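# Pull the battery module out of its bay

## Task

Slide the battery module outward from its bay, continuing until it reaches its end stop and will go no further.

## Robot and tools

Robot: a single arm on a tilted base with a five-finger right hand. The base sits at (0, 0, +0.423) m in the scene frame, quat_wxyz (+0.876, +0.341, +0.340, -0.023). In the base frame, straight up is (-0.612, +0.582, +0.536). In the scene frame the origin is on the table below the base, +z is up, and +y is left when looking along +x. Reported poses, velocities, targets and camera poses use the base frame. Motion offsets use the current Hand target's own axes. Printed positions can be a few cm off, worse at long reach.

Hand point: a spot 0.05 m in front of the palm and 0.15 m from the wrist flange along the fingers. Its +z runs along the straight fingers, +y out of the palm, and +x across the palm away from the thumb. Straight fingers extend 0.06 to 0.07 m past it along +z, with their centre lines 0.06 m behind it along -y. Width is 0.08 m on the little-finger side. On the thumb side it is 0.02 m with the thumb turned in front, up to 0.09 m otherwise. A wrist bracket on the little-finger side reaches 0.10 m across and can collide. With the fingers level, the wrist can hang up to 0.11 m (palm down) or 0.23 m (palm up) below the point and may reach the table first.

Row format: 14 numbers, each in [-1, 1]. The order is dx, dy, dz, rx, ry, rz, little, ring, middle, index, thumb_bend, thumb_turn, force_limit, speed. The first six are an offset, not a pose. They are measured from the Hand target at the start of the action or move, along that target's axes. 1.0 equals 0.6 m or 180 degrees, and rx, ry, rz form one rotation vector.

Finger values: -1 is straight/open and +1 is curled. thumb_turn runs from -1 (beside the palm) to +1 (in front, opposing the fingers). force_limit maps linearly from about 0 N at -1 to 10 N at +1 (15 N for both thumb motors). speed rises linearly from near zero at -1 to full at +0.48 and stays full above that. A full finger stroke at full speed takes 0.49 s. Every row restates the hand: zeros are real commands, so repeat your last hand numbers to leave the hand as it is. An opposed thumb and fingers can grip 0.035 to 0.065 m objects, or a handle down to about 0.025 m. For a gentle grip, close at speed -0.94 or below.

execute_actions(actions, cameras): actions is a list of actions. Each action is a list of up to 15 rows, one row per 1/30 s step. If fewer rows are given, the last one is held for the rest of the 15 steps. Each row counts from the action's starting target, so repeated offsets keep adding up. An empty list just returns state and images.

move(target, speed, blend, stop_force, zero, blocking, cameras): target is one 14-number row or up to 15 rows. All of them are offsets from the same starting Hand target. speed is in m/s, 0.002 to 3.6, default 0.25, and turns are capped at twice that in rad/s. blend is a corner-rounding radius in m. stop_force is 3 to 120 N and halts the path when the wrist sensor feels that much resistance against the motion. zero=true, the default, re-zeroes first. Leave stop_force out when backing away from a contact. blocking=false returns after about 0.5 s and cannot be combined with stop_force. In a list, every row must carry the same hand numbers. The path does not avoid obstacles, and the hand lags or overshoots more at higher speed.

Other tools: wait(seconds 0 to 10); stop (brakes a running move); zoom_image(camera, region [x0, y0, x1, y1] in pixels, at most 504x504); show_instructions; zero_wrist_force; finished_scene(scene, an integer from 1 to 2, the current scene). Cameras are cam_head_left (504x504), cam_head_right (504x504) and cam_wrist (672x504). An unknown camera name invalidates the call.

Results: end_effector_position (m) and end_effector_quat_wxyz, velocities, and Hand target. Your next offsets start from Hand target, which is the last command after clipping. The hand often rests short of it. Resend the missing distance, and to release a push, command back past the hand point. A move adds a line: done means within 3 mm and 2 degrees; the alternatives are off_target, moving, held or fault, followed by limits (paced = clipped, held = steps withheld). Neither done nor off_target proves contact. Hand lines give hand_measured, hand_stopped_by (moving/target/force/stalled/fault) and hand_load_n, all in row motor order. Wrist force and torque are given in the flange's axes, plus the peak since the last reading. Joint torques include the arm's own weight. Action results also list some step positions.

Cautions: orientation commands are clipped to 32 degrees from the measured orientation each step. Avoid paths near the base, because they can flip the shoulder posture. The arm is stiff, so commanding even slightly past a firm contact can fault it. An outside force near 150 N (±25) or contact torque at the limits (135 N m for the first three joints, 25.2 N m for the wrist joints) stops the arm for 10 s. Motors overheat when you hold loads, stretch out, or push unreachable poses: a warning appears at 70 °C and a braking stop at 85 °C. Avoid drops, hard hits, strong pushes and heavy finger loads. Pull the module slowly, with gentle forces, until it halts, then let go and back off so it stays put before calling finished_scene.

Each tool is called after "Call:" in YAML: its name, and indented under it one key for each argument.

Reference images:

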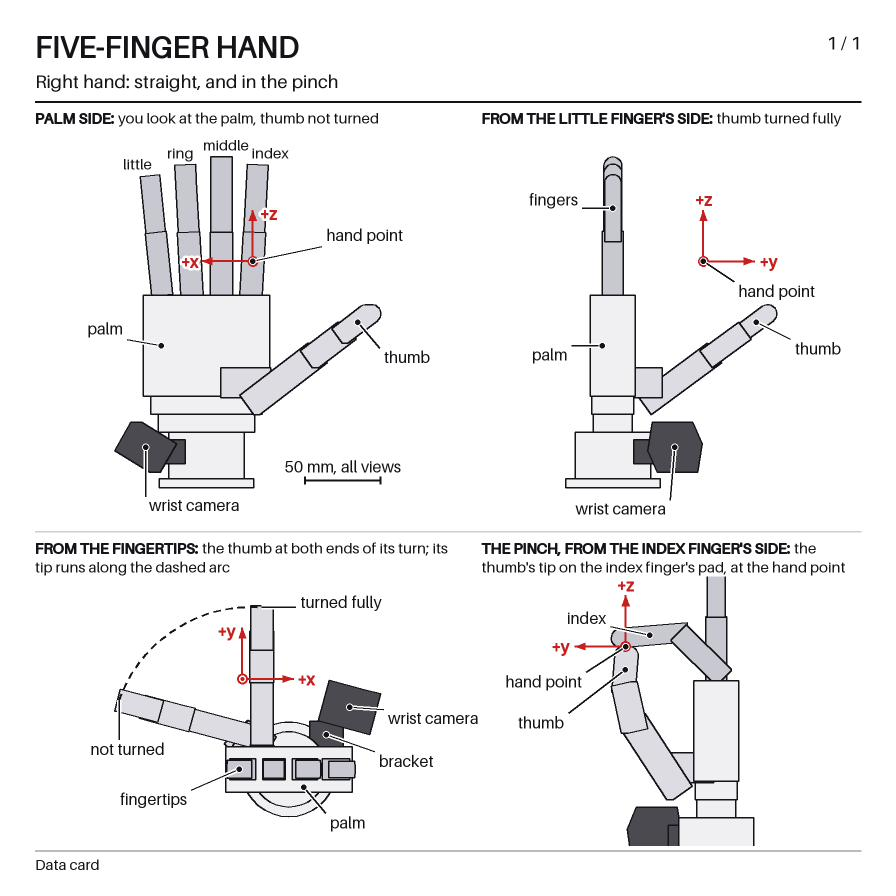

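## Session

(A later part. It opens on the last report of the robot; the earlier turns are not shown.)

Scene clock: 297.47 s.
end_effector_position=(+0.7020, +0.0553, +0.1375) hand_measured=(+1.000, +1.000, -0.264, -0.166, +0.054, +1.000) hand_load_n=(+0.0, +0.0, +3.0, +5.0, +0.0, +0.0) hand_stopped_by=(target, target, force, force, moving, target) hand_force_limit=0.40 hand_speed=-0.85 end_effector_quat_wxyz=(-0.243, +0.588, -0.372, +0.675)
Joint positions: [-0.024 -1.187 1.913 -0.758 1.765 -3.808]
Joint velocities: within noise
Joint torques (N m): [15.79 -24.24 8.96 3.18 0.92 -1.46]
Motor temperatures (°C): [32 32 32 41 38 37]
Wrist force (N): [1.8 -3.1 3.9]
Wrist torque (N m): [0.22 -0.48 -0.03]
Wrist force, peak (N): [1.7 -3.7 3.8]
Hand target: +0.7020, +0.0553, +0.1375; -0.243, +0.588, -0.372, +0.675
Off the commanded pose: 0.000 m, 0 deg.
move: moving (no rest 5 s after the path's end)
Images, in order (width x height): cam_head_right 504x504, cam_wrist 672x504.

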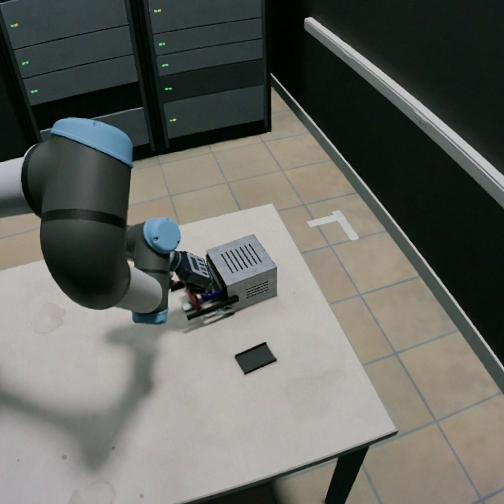

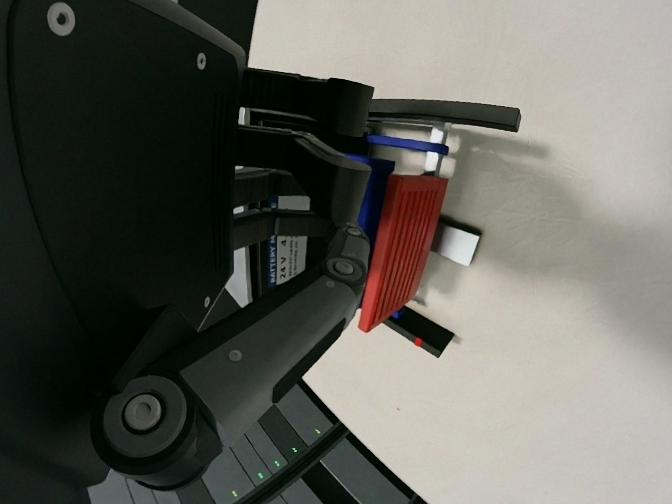

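Call:
move:
  target: [0,0,0,0,0,0,1,1,-0.4,-0.4,-1,1,0,0.2]
  cameras: []

Call:
move:
  target: [0,0.0106,0.0106,0,0,0,1,1,-0.4,-0.4,-1,1,0,0.2]
  speed: 0.08
  cameras: []

Call:
move:
  target: [0,0,0,0,0,0,1,1,0.5,0.5,-1,1,-0.5,-0.85]
  cameras: []

Call:
move:
  target: [0,0,0,0,0,0,1,1,0.5,0.5,0.7,1,0.6,-0.75]
  cameras: ["cam_wrist","cam_head_right"]

Call:
zoom_image:
  camera: "cam_wrist"
  region: [300, 80, 520, 300]

Scene clock: 303.63 s.
end_effector_position=(+0.7020, +0.0553, +0.1375) hand_measured=(+1.000, +1.000, -0.400, -0.400, -1.000, +1.000) hand_load_n=(+0.5, +0.0, +0.0, +0.0, +0.0, +0.0) hand_stopped_by=(target, target, target, target, target, target) hand_force_limit=0.00 hand_speed=0.20 end_effector_quat_wxyz=(-0.243, +0.588, -0.372, +0.675)
Joint positions: [-0.024 -1.187 1.913 -0.758 1.765 -3.808]
Joint velocities: within noise
Joint torques (N m): [17.11 -24.28 -5.43 -1.11 -2.1 -1.51]
Motor temperatures (°C): [32 32 32 41 38 37]
Wrist force (N): [2.0 0.8 0.6]
Wrist torque (N m): [0.14 -0.40 -0.02]
Wrist force, peak (N): [1.8 -3.6 3.8]
Hand target: +0.7020, +0.0553, +0.1375; -0.243, +0.588, -0.372, +0.675
Off the commanded pose: 0.000 m, 0 deg.
move: done
No camera images: "cameras" was empty.

Scene clock: 304.47 s.
end_effector_position=(+0.7073, +0.0502, +0.1328) hand_measured=(+1.000, +1.000, -0.400, -0.400, -1.000, +1.000) hand_load_n=(+0.0, +0.0, +0.0, +0.0, +0.0, +0.0) hand_stopped_by=(target, target, target, target, target, target) hand_force_limit=0.00 hand_speed=0.20 end_effector_quat_wxyz=(-0.243, +0.588, -0.372, +0.675)
Joint positions: [-0.035 -1.171 1.905 -0.765 1.755 -3.808]
Joint velocities: within noise
Joint torques (N m): [15.46 -20.55 -6.14 -1.33 -2.28 1.05]
Motor temperatures (°C): [32 32 32 41 38 37]
Wrist force (N): [2.0 0.9 0.6]
Wrist torque (N m): [0.15 -0.41 -0.02]
Wrist force, peak (N): [2.1 1.0 0.9]
Hand target: +0.7075, +0.0501, +0.1327; -0.243, +0.588, -0.372, +0.675
Off the commanded pose: 0.000 m, 0 deg.
move: done
No camera images: "cameras" was empty.

Scene clock: 305.20 s.
end_effector_position=(+0.7075, +0.0501, +0.1328) hand_measured=(+1.000, +1.000, -0.264, -0.208, -1.000, +1.000) hand_load_n=(+0.0, +0.0, +3.0, +4.0, +0.0, +0.0) hand_stopped_by=(target, target, force, force, target, target) hand_force_limit=-0.50 hand_speed=-0.85 end_effector_quat_wxyz=(-0.243, +0.588, -0.372, +0.675)
Joint positions: [-0.035 -1.171 1.905 -0.765 1.754 -3.808]
Joint velocities: within noise
Joint torques (N m): [15 -20.23 -2.86 0.49 -1.41 1.09]
Motor temperatures (°C): [32 32 32 41 38 37]
Wrist force (N): [1.5 -0.1 5.3]
Wrist torque (N m): [0.15 -0.49 -0.04]
Wrist force, peak (N): [1.5 -1.1 5.4]
Hand target: +0.7075, +0.0501, +0.1327; -0.243, +0.588, -0.372, +0.675
Off the commanded pose: 0.000 m, 0 deg.
move: done
No camera images: "cameras" was empty.

Scene clock: 307.33 s.
end_effector_position=(+0.7074, +0.0501, +0.1326) hand_measured=(+1.000, +1.000, -0.264, -0.208, -0.346, +1.000) hand_load_n=(+0.0, +0.0, +5.0, +6.5, +14.0, +0.5) hand_stopped_by=(target, target, force, force, force, target) hand_force_limit=0.60 hand_speed=-0.75 end_effector_quat_wxyz=(-0.243, +0.588, -0.372, +0.675)
Joint positions: [-0.035 -1.171 1.905 -0.765 1.754 -3.808]
Joint velocities: within noise
Joint torques (N m): [18.33 -24.83 3.05 -0.07 -1.26 0.4]
Motor temperatures (°C): [32 32 32 41 38 37]
Wrist force (N): [2.3 4.3 0.6]
Wrist torque (N m): [0.43 -0.39 -0.05]
Wrist force, peak (N): [2.6 5.9 0.8]
Hand target: +0.7075, +0.0501, +0.1327; -0.243, +0.588, -0.372, +0.675
Off the commanded pose: 0.000 m, 0 deg.
move: done
Images, in order (width x height): cam_head_right 504x504, cam_wrist 672x504.

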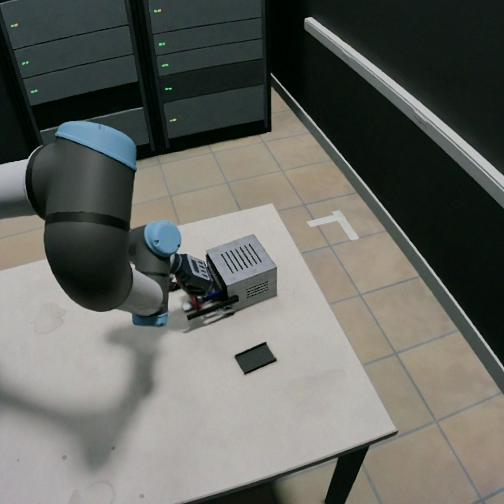

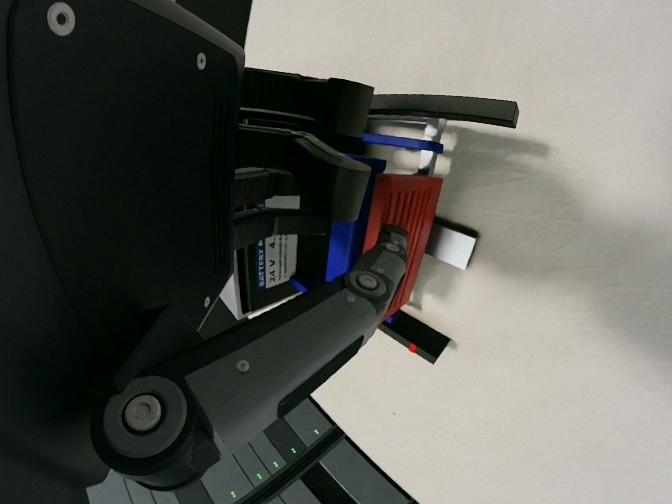

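Scaled by 2.291 from the camera's 672x504 image, which has a finer 960x720 frame.

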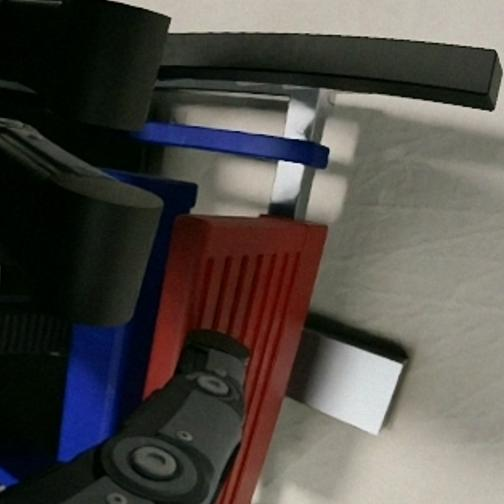

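Call:
move:
  target: [0,0,0,0,0,0,1,1,0.5,0.5,1,1,1,-0.3]
  cameras: ["cam_wrist"]

Call:
zoom_image:
  camera: "cam_wrist"
  region: [300, 80, 520, 300]

Scene clock: 312.27 s.
end_effector_position=(+0.7075, +0.0501, +0.1327) hand_measured=(+1.000, +1.000, -0.264, -0.208, -0.332, +1.000) hand_load_n=(+0.0, +0.0, +5.0, +6.5, +18.0, +0.5) hand_stopped_by=(target, target, force, force, force, target) hand_force_limit=1.00 hand_speed=-0.30 end_effector_quat_wxyz=(-0.243, +0.588, -0.372, +0.675)
Joint positions: [-0.035 -1.171 1.905 -0.765 1.754 -3.808]
Joint velocities: within noise
Joint torques (N m): [37.91 -35.37 -5.55 -1.6 -2.68 -0.34]
Motor temperatures (°C): [32 32 32 41 38 37]
Wrist force (N): [2.7 7.0 -1.5]
Wrist torque (N m): [0.49 -0.38 -0.02]
Wrist force, peak (N): [2.8 7.8 -1.9]
Hand target: +0.7075, +0.0501, +0.1327; -0.243, +0.588, -0.372, +0.675
Off the commanded pose: 0.000 m, 0 deg.
move: done
Images, in order (width x height): cam_wrist 672x504.

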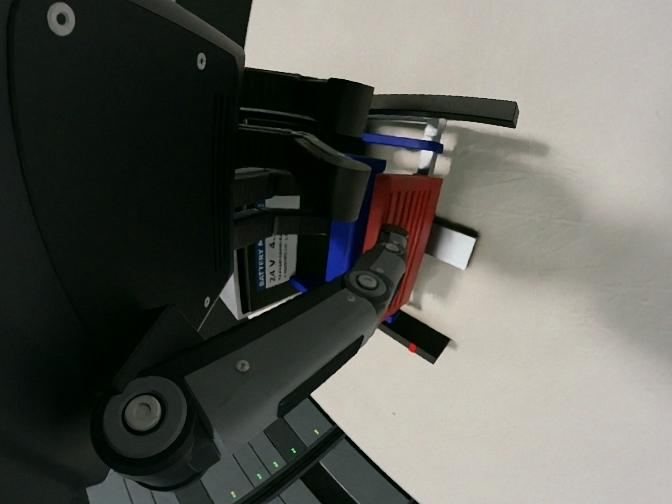

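Scaled by 2.291 from the camera's 672x504 image, which has a finer 960x720 frame.

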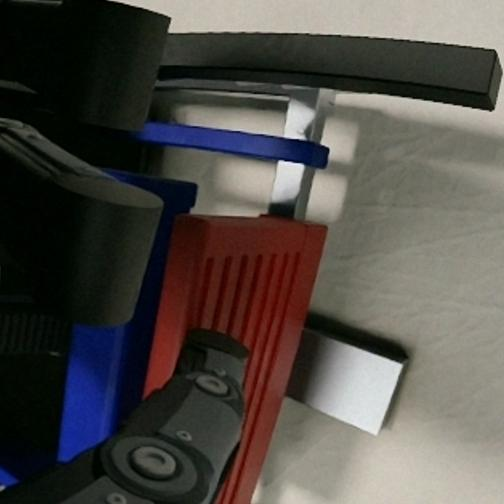

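Call:
move:
  target: [0,0,0,0,0,0,1,1,-0.4,-0.4,-1,1,0,0.2]
  cameras: []

Call:
move:
  target:
    - [0,-0.059,-0.059,0,0,0,1,1,-0.4,-0.4,-1,1,0,0.2]
    - [0,-0.024,-0.094,0,0,0,1,1,-0.24,-0.24,-1,1,0,0]
  speed: 0.1

Call:
zoom_image:
  camera: "cam_wrist"
  region: [300, 80, 520, 300]

Call:
zoom_image:
  camera: "cam_head_right"
  region: [165, 240, 265, 340]

Call:
zoom_image:
  camera: "cam_head_left"
  region: [165, 240, 265, 340]

Scene clock: 338.20 s.
end_effector_position=(+0.7075, +0.0501, +0.1327) hand_measured=(+1.000, +1.000, -0.400, -0.400, -1.000, +1.000) hand_load_n=(+0.0, +0.0, +0.0, +0.0, +0.0, +0.0) hand_stopped_by=(target, target, target, target, target, target) hand_force_limit=0.00 hand_speed=0.20 end_effector_quat_wxyz=(-0.243, +0.588, -0.372, +0.675)
Joint positions: [-0.035 -1.171 1.905 -0.765 1.754 -3.808]
Joint velocities: within noise
Joint torques (N m): [37.92 -35.03 -2.69 -0.2 0.08 -0.62]
Motor temperatures (°C): [32 32 32 41 38 37]
Wrist force (N): [2.1 0.6 0.6]
Wrist torque (N m): [0.10 -0.42 -0.02]
Wrist force, peak (N): [2.3 7.8 -2.4]
Hand target: +0.7075, +0.0501, +0.1327; -0.243, +0.588, -0.372, +0.675
Off the commanded pose: 0.000 m, 0 deg.
move: done
No camera images: "cameras" was empty.

Scene clock: 340.20 s.
end_effector_position=(+0.6540, +0.0710, +0.1424) hand_measured=(+1.000, +1.000, -0.240, -0.240, -1.000, +1.000) hand_load_n=(+0.0, +0.0, +0.0, +0.0, -0.5, +0.0) hand_stopped_by=(target, target, target, target, target, target) hand_force_limit=0.00 hand_speed=0.00 end_effector_quat_wxyz=(-0.243, +0.588, -0.372, +0.675)
Joint positions: [0.012 -1.277 2.031 -0.785 1.801 -3.809]
Joint velocities: within noise
Joint torques (N m): [13.02 -36.17 7.36 -1.29 -2.25 -0.21]
Motor temperatures (°C): [32 32 32 41 38 37]
Wrist force (N): [2.0 1.1 0.6]
Wrist torque (N m): [0.18 -0.40 0.00]
Wrist force, peak (N): [2.2 1.2 1.1]
Hand target: +0.6540, +0.0710, +0.1424; -0.243, +0.588, -0.372, +0.675
Off the commanded pose: 0.000 m, 0 deg.
move: done

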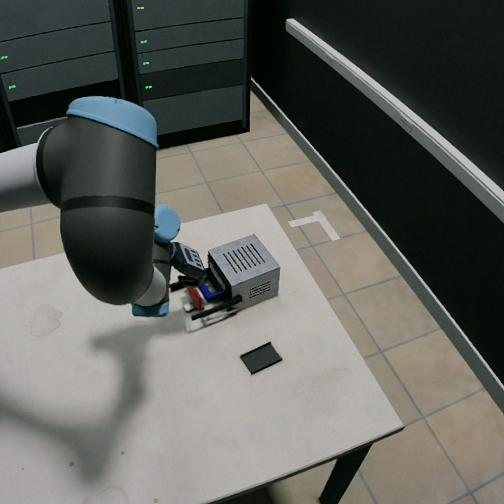

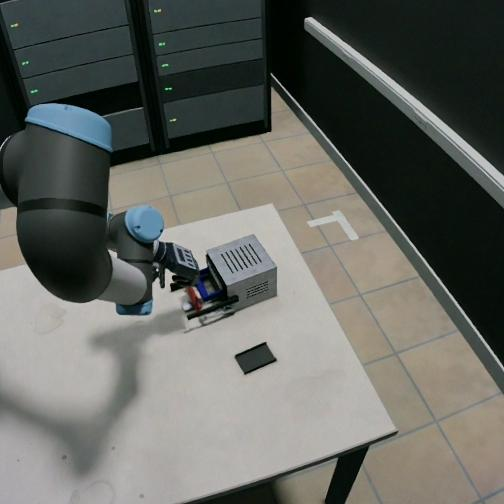

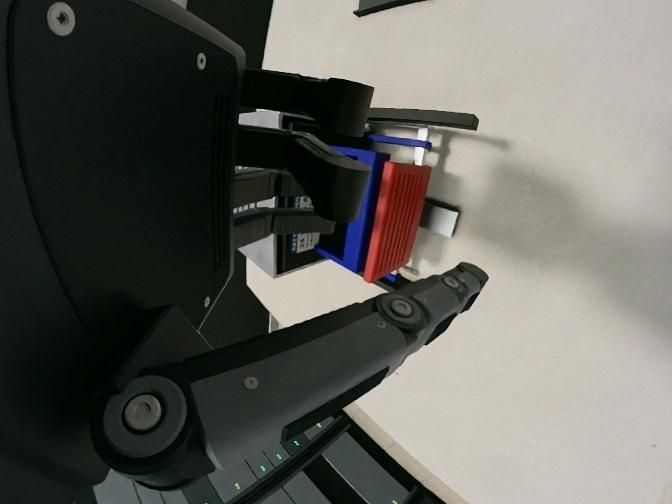

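Scaled by 2.291 from the camera's 672x504 image, which has a finer 960x720 frame.

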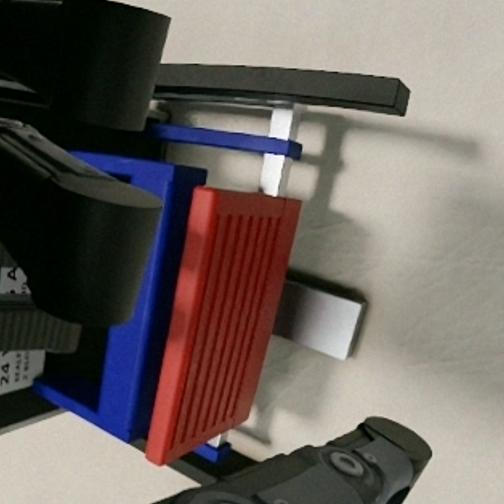

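Scaled by 5.040 from the camera's 504x504 image, which has a finer 720x720 frame.

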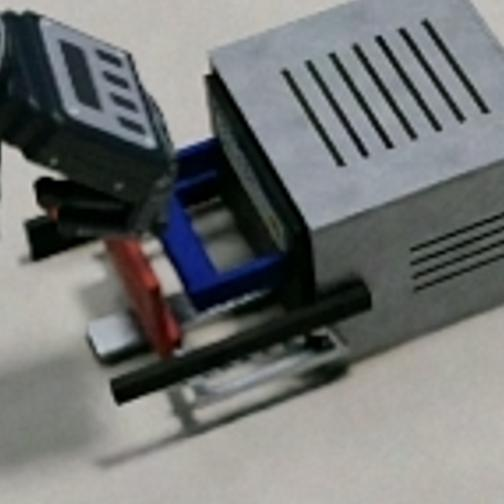

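Scaled by 5.040 from the camera's 504x504 image, which has a finer 720x720 frame.

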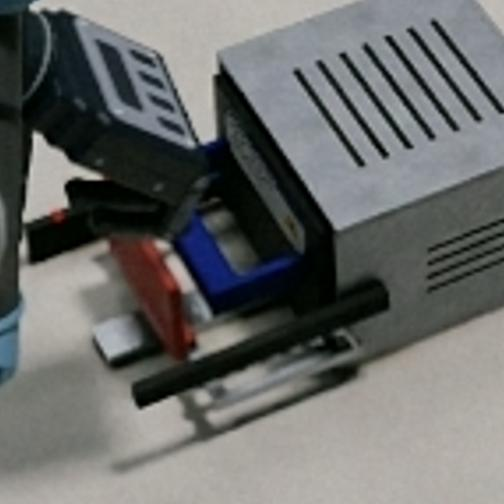

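Call:
move:
  target: [0,0.059,0.059,0,0,0,1,1,-0.24,-0.24,-1,1,0,0]
  speed: 0.03
  stop_force: 4

Call:
zoom_image:
  camera: "cam_wrist"
  region: [300, 80, 520, 300]

Call:
zoom_image:
  camera: "cam_head_right"
  region: [165, 240, 265, 340]

Scene clock: 349.60 s.
end_effector_position=(+0.6789, +0.0474, +0.1206) hand_measured=(+1.000, +1.000, -0.240, -0.240, -1.000, +1.000) hand_load_n=(+0.0, +0.0, +0.0, -4.0, +0.0, +0.0) hand_stopped_by=(target, target, target, target, target, target) hand_force_limit=0.00 hand_speed=0.00 end_effector_quat_wxyz=(-0.243, +0.588, -0.372, +0.675)
Joint positions: [-0.044 -1.204 1.999 -0.827 1.746 -3.808]
Joint velocities: within noise
Joint torques (N m): [37.31 -38.15 7.07 1.81 0.12 -0.91]
Motor temperatures (°C): [32 32 32 41 38 37]
Wrist force (N): [2.4 1.4 -1.5]
Wrist torque (N m): [0.14 -0.36 -0.02]
Wrist force, peak (N): [2.7 -3.6 -9.2]
Hand target: +0.6789, +0.0474, +0.1206; -0.243, +0.588, -0.372, +0.675 (not the last commanded pose)
Off the commanded pose: 0.009 m, 0 deg.
move: contact

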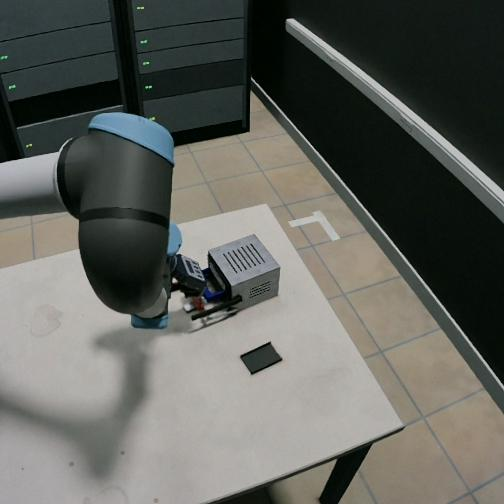

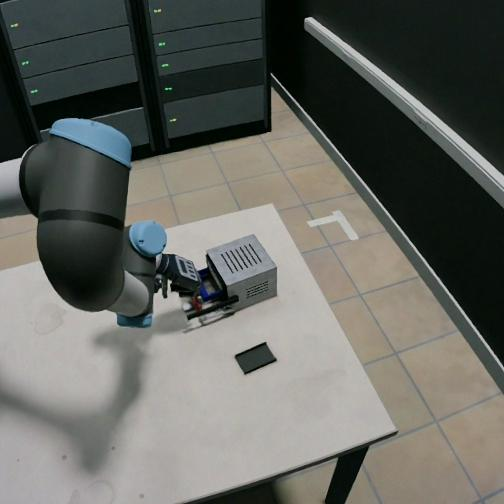

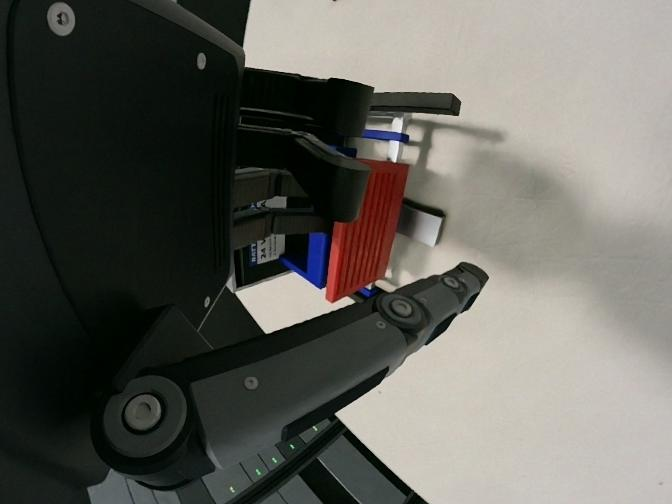

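Scaled by 2.291 from the camera's 672x504 image, which has a finer 960x720 frame.

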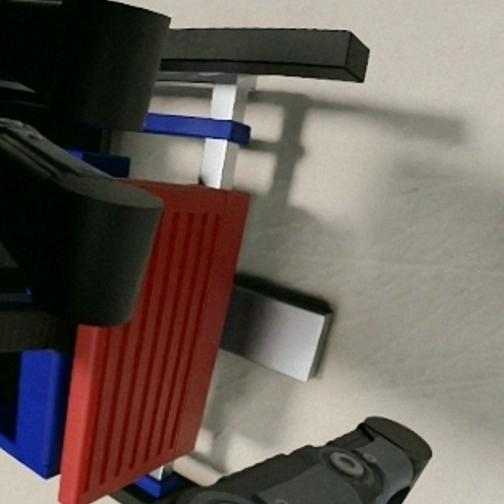

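Scaled by 5.040 from the camera's 504x504 image, which has a finer 720x720 frame.

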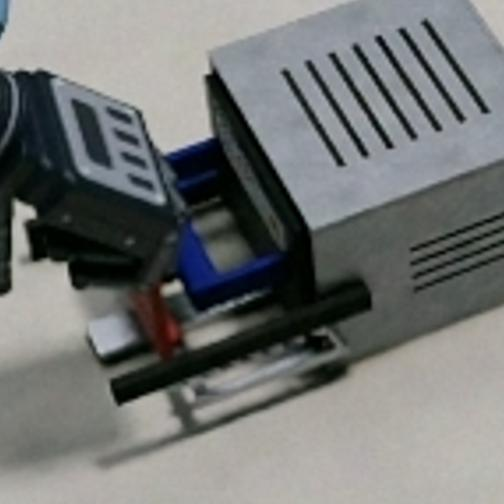

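Call:
move:
  target:
    - [0,-0.01,-0.01,0,0,0,1,1,-0.24,-0.2,-1,1,0,0]
    - [0,-0.0065,-0.0135,0,0,0,1,1,-0.24,-0.2,-1,1,0,0]
  speed: 0.05
  cameras: []

Call:
move:
  target: [0,0.04,0.04,0,0,0,1,1,-0.24,-0.2,-1,1,0,0]
  speed: 0.03
  stop_force: 5

Call:
zoom_image:
  camera: "cam_wrist"
  region: [300, 80, 520, 300]

Scene clock: 355.77 s.
end_effector_position=(+0.6715, +0.0516, +0.1235) hand_measured=(+1.000, +1.000, -0.242, -0.200, -1.000, +1.000) hand_load_n=(+0.0, +0.0, +21.0, +0.5, +0.0, +0.0) hand_stopped_by=(target, target, target, target, target, target) hand_force_limit=0.00 hand_speed=0.00 end_effector_quat_wxyz=(-0.243, +0.588, -0.372, +0.675)
Joint positions: [-0.035 -1.22 2.015 -0.826 1.755 -3.808]
Joint velocities: within noise
Joint torques (N m): [30.22 -35.35 16.33 1.67 0.61 -1.61]
Motor temperatures (°C): [32 32 32 41 38 37]
Wrist force (N): [0.5 -3.4 16.2]
Wrist torque (N m): [0.23 -0.89 -0.12]
Wrist force, peak (N): [0.5 -3.4 16.2]
Hand target: +0.6714, +0.0515, +0.1234; -0.243, +0.588, -0.372, +0.675
Off the commanded pose: 0.000 m, 0 deg.
move: done
No camera images: "cameras" was empty.

Scene clock: 356.97 s.
end_effector_position=(+0.6716, +0.0514, +0.1232) hand_measured=(+1.000, +1.000, -0.242, -0.200, -1.000, +1.000) hand_load_n=(+0.0, +0.0, +20.5, +1.0, +0.0, +0.0) hand_stopped_by=(target, target, target, target, target, target) hand_force_limit=0.00 hand_speed=0.00 end_effector_quat_wxyz=(-0.243, +0.588, -0.372, +0.675)
Joint positions: [-0.035 -1.22 2.015 -0.826 1.754 -3.808]
Joint velocities: within noise
Joint torques (N m): [35.33 -32.54 16.14 6.15 2.23 -0.48]
Motor temperatures (°C): [32 32 32 41 38 37]
Wrist force (N): [1.2 -7.2 13.9]
Wrist torque (N m): [0.33 -0.79 -0.22]
Wrist force, peak (N): [0.4 -4.5 16.3]
Hand target: +0.6716, +0.0514, +0.1232; -0.243, +0.588, -0.372, +0.675 (not the last commanded pose)
Off the commanded pose: 0.034 m, 0 deg.
move: contact

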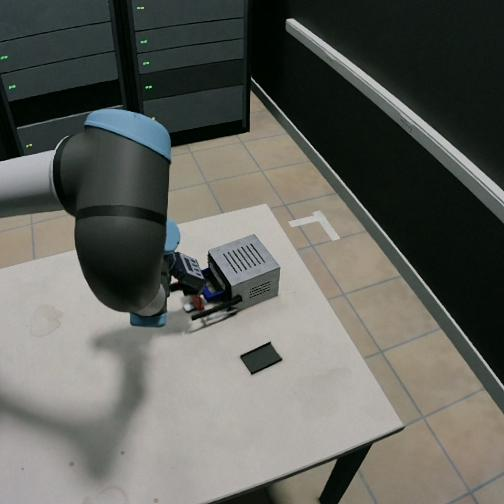

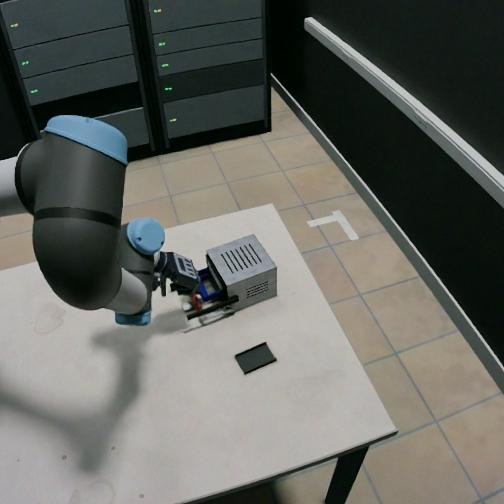

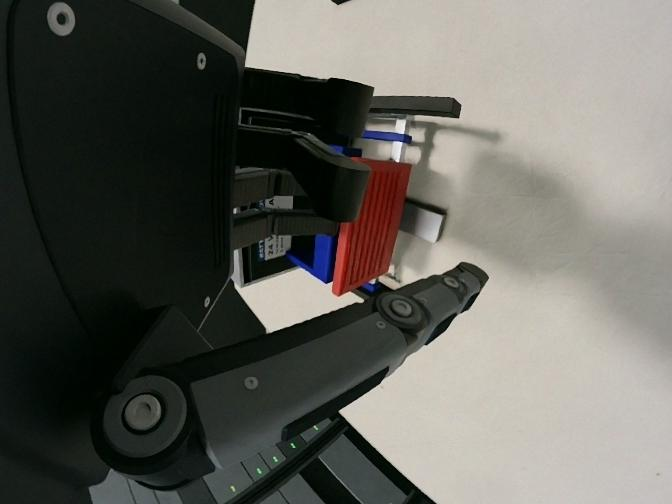

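Scaled by 2.291 from the camera's 672x504 image, which has a finer 960x720 frame.

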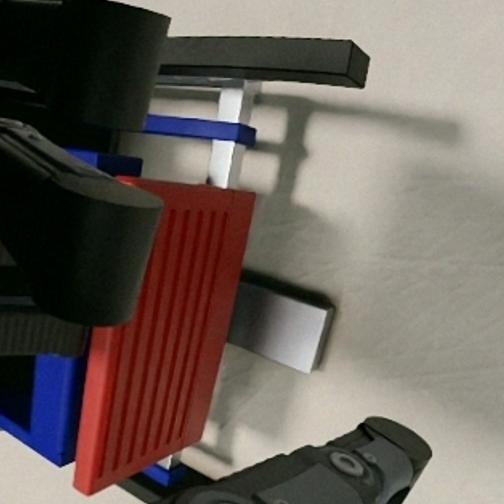

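Call:
move:
  target: [0,0.024,-0.024,0,0,0,1,1,-0.24,-0.2,-1,1,0,0]
  speed: 0.02
  stop_force: 10

Call:
zoom_image:
  camera: "cam_wrist"
  region: [300, 80, 520, 300]

Call:
zoom_image:
  camera: "cam_head_right"
  region: [165, 240, 265, 340]

Scene clock: 361.70 s.
end_effector_position=(+0.6706, +0.0512, +0.1226) hand_measured=(+1.000, +1.000, -0.250, -0.200, -1.000, +1.000) hand_load_n=(+0.5, +0.0, +25.5, +5.5, +0.0, +0.0) hand_stopped_by=(target, target, target, target, target, target) hand_force_limit=0.00 hand_speed=0.00 end_effector_quat_wxyz=(-0.243, +0.588, -0.372, +0.675)
Joint positions: [-0.036 -1.221 2.019 -0.829 1.753 -3.808]
Joint velocities: within noise
Joint torques (N m): [34.62 -13.98 6.78 7.52 2.56 -0.58]
Motor temperatures (°C): [32 32 32 41 38 37]
Wrist force (N): [0.9 -11.3 17.8]
Wrist torque (N m): [0.37 -0.89 -0.23]
Wrist force, peak (N): [2.1 -14.7 21.9]
Hand target: +0.6706, +0.0512, +0.1226; -0.243, +0.588, -0.372, +0.675 (not the last commanded pose)
Off the commanded pose: 0.019 m, 0 deg.
move: contact

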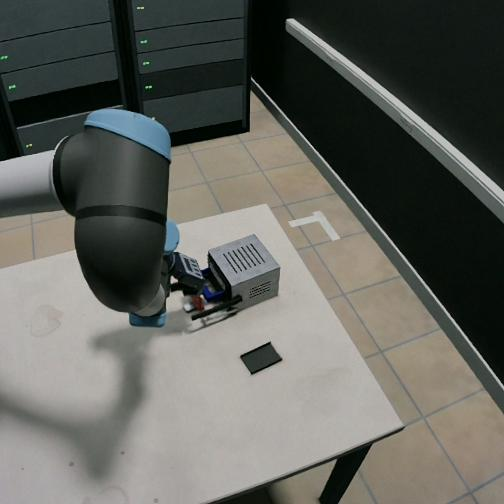

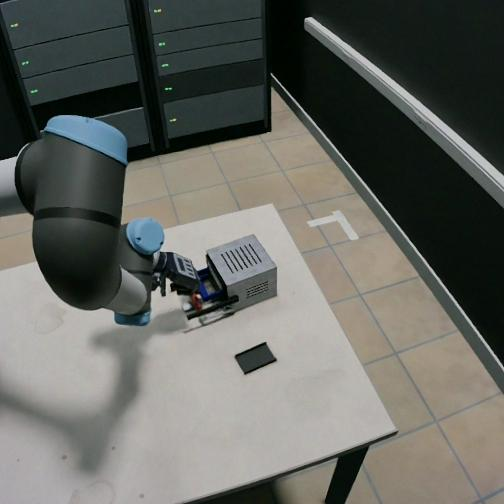

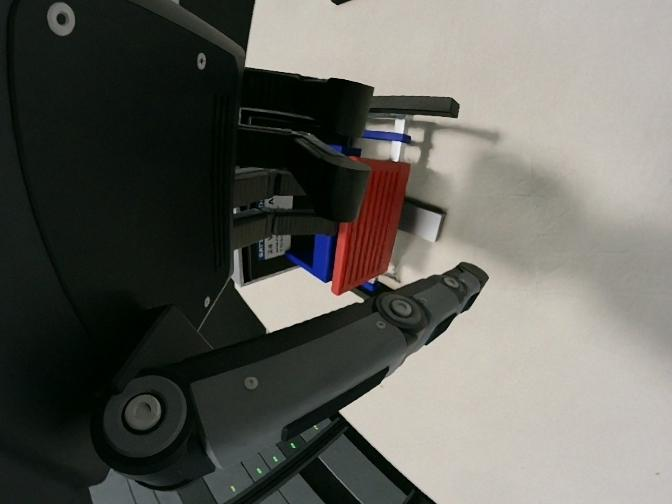

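Scaled by 2.291 from the camera's 672x504 image, which has a finer 960x720 frame.

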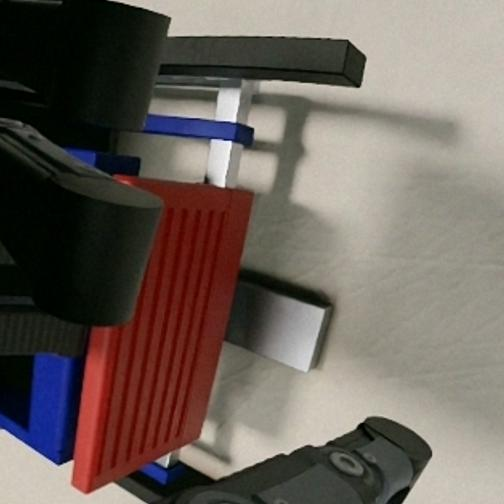

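Scaled by 5.040 from the camera's 504x504 image, which has a finer 720x720 frame.

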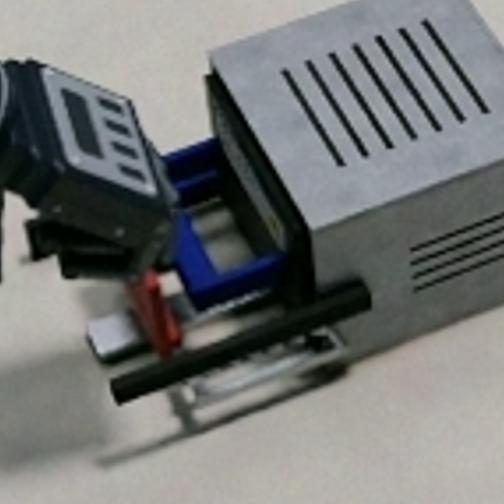

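Call:
move:
  target:
    - [0,-0.01,0.0,0,0,0,1,1,-0.24,-0.2,-1,1,0,0]
    - [0,-0.14,-0.13,0,0,0,1,1,-0.24,-0.2,-1,1,0,0]
    - [0.33,-0.14,-0.17,-0.195,0.035,0.472,1,1,-0.24,-0.2,-1,1,0,0]
    - [0.323,-0.047,-0.075,-0.195,0.035,0.472,-1,-1,-1,-1,-1,-1,0,0]
  speed: 0.2

Call:
zoom_image:
  camera: "cam_wrist"
  region: [300, 120, 520, 340]

Scene clock: 379.57 s.
end_effector_position=(+0.5931, -0.0706, +0.2623) hand_measured=(-1.000, -1.000, -1.000, -1.000, -1.000, -1.000) hand_load_n=(+0.0, +0.0, +0.0, +0.0, +0.0, +0.0) hand_stopped_by=(target, target, target, target, target, target) hand_force_limit=0.00 hand_speed=0.00 end_effector_quat_wxyz=(+0.438, -0.194, +0.846, -0.234)
Joint positions: [-0.563 -1.493 1.746 0.3 1.315 -2.442]
Joint velocities: within noise
Joint torques (N m): [26.37 -29.41 -10.42 0.83 -0.21 0.93]
Motor temperatures (°C): [32 32 32 41 38 37]
Wrist force (N): [1.9 -0.1 -0.2]
Wrist torque (N m): [0.00 -0.29 0.11]
Wrist force, peak (N): [0.8 -11.4 18.2]
Hand target: +0.5931, -0.0706, +0.2623; +0.438, -0.194, +0.846, -0.234
Off the commanded pose: 0.000 m, 0 deg.
move: done

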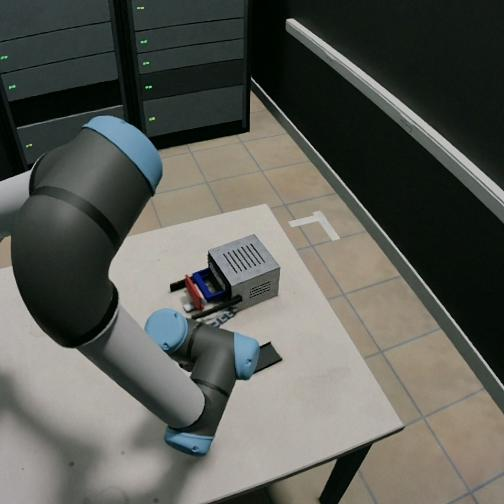

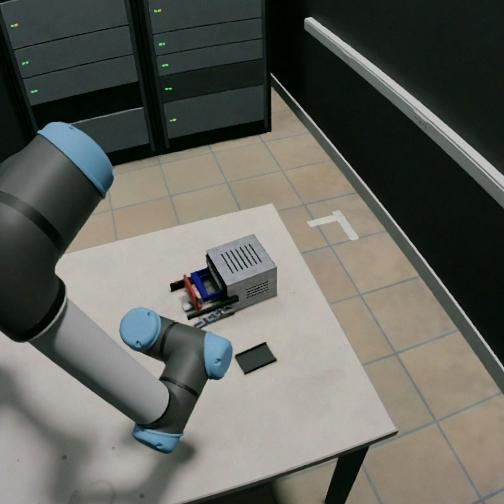

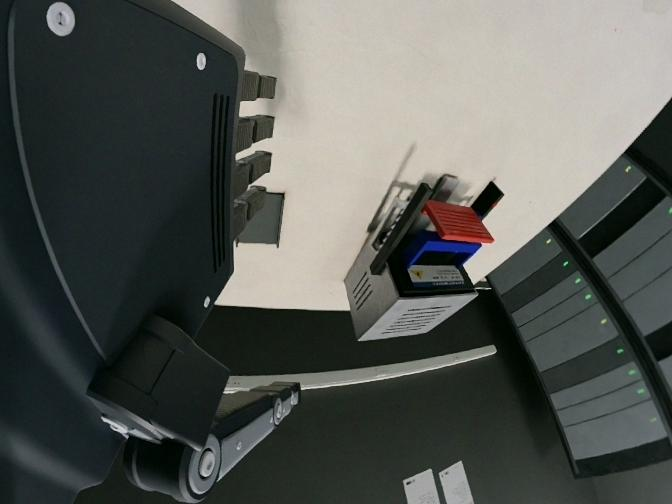

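Scaled by 2.291 from the camera's 672x504 image, which has a finer 960x720 frame.

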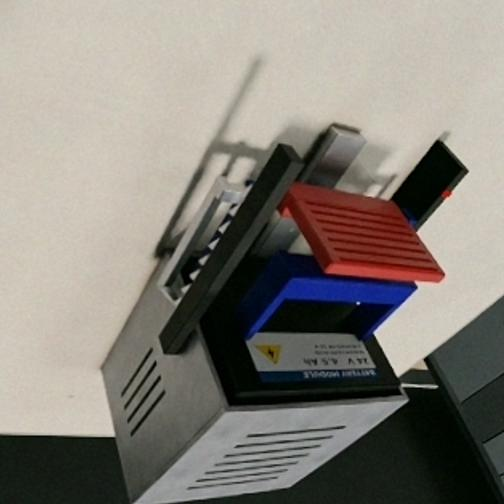

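Call:
move:
  target: [0.018,0.0,0.12,0,0,0,-1,-1,-1,-1,-1,-1,0,0]
  speed: 0.1
  stop_force: 5

Call:
zoom_image:
  camera: "cam_wrist"
  region: [320, 120, 500, 300]

Call:
zoom_image:
  camera: "cam_wrist"
  region: [340, 150, 420, 230]

Scene clock: 385.87 s.
end_effector_position=(+0.6471, -0.0926, +0.2187) hand_measured=(-1.000, -1.000, -1.000, -1.000, -1.000, -1.000) hand_load_n=(+0.0, +0.0, +0.0, +0.0, -0.5, +0.0) hand_stopped_by=(target, target, target, target, target, target) hand_force_limit=0.00 hand_speed=0.00 end_effector_quat_wxyz=(+0.438, -0.194, +0.846, -0.234)
Joint positions: [-0.539 -1.326 1.664 0.211 1.335 -2.429]
Joint velocities: within noise
Joint torques (N m): [29.03 -29.78 -9.87 0.41 0.43 1.05]
Motor temperatures (°C): [32 32 32 41 38 37]
Wrist force (N): [1.7 -0.1 -0.2]
Wrist torque (N m): [-0.01 -0.24 0.10]
Wrist force, peak (N): [2.2 -0.2 0.2]
Hand target: +0.6471, -0.0926, +0.2187; +0.438, -0.194, +0.846, -0.234
Off the commanded pose: 0.000 m, 0 deg.
move: done

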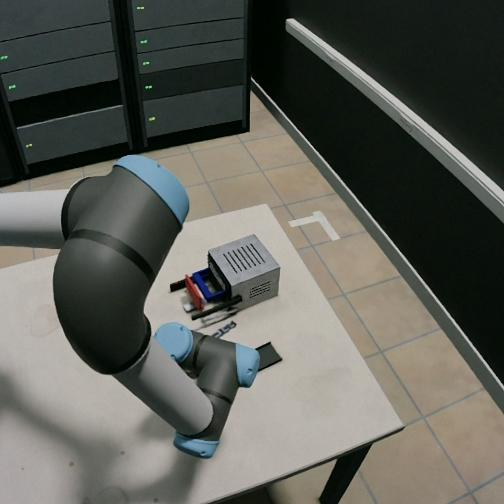

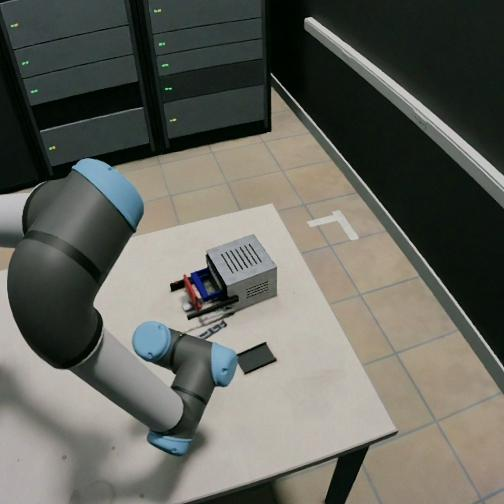

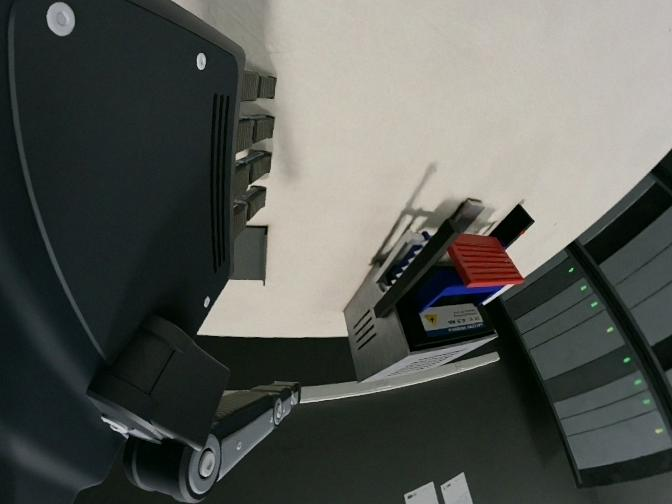

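Scaled by 2.800 from the camera's 672x504 image, which has a finer 960x720 frame.

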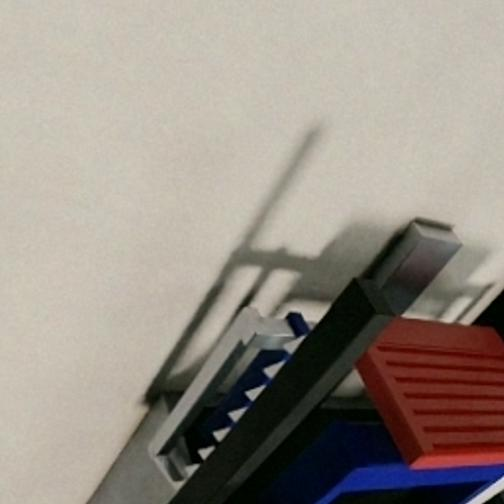

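Scaled by 6.300 from the camera's 672x504 image, which has a finer 960x720 frame.

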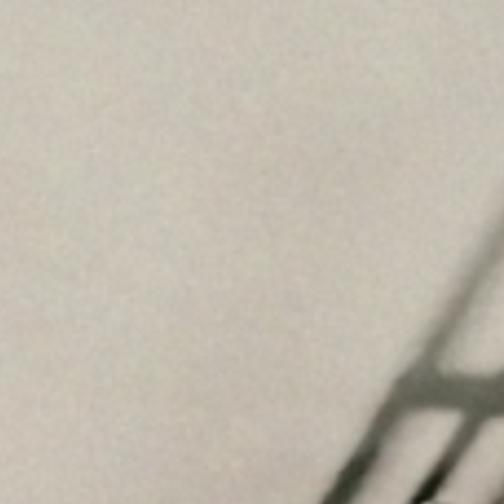

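Call:
zoom_image:
  camera: "cam_wrist"
  region: [365, 215, 445, 305]

Call:
zoom_image:
  camera: "cam_wrist"
  region: [425, 185, 545, 315]

Scaled by 5.600 from the camera's 672x504 image, which has a finer 960x720 frame.

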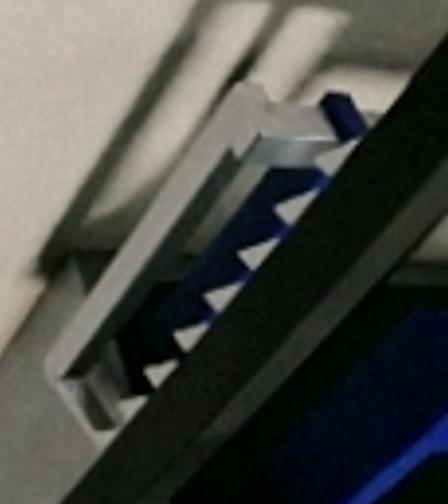

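Scaled by 3.877 from the camera's 672x504 image, which has a finer 960x720 frame.

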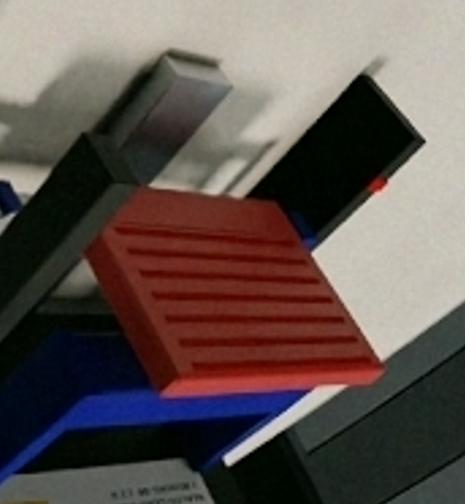

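Call:
move:
  target:
    - [-0.087,0.066,-0.244,0,0,0,1,1,1,1,-1,1,0,0]
    - [0.003,0.387,-0.188,0.195,-0.035,-0.472,1,1,1,1,-1,1,0,0]
    - [0.082,0.327,0.033,0.195,-0.035,-0.472,1,1,1,1,-1,1,0,0]
  speed: 0.2

Call:
zoom_image:
  camera: "cam_head_right"
  region: [165, 240, 265, 340]

Scene clock: 429.67 s.
end_effector_position=(+0.6124, +0.0367, +0.0658) hand_measured=(+1.000, +1.000, +1.000, +1.000, -1.000, +1.000) hand_load_n=(+0.5, +0.0, +0.0, +0.0, +0.0, +0.0) hand_stopped_by=(target, target, target, target, target, target) hand_force_limit=0.00 hand_speed=0.00 end_effector_quat_wxyz=(-0.243, +0.588, -0.372, +0.675)
Joint positions: [-0.081 -1.204 2.228 -1.055 1.708 -3.806]
Joint velocities: within noise
Joint torques (N m): [10.22 -17.08 -0.94 -1.56 -2.26 1.12]
Motor temperatures (°C): [32 32 32 41 38 37]
Wrist force (N): [2.2 -0.5 1.2]
Wrist torque (N m): [-0.10 -0.45 -0.05]
Wrist force, peak (N): [2.3 -0.2 1.3]
Hand target: +0.6125, +0.0366, +0.0657; -0.243, +0.588, -0.372, +0.675
Off the commanded pose: 0.000 m, 0 deg.
move: done

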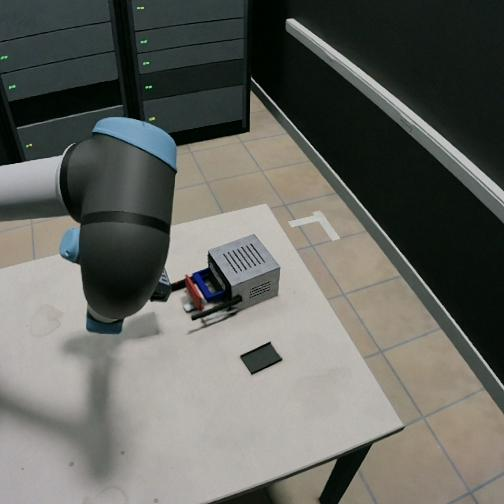

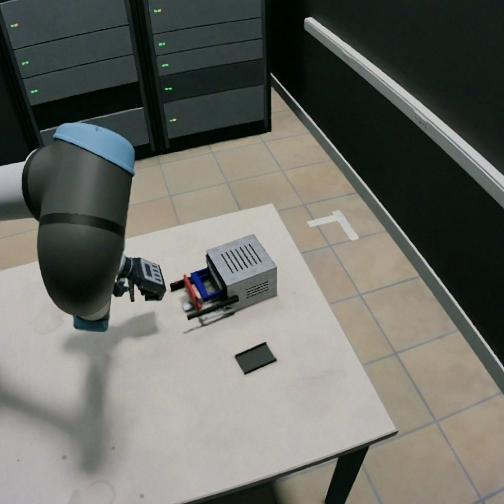

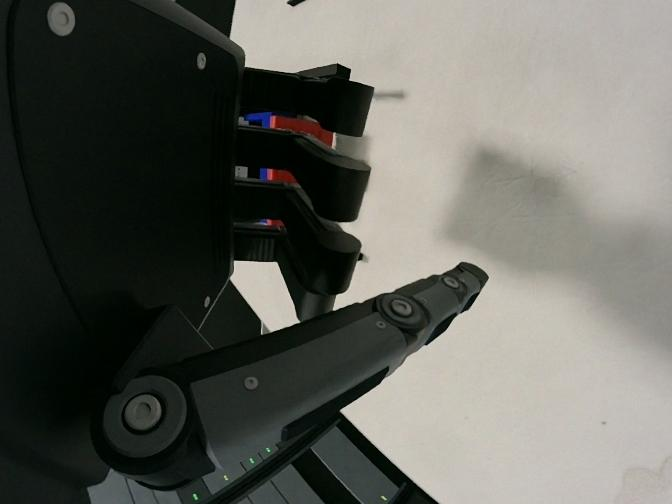

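Scaled by 5.040 from the camera's 504x504 image, which has a finer 720x720 frame.

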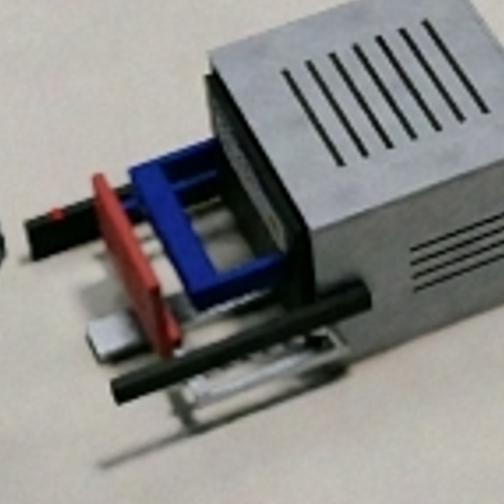

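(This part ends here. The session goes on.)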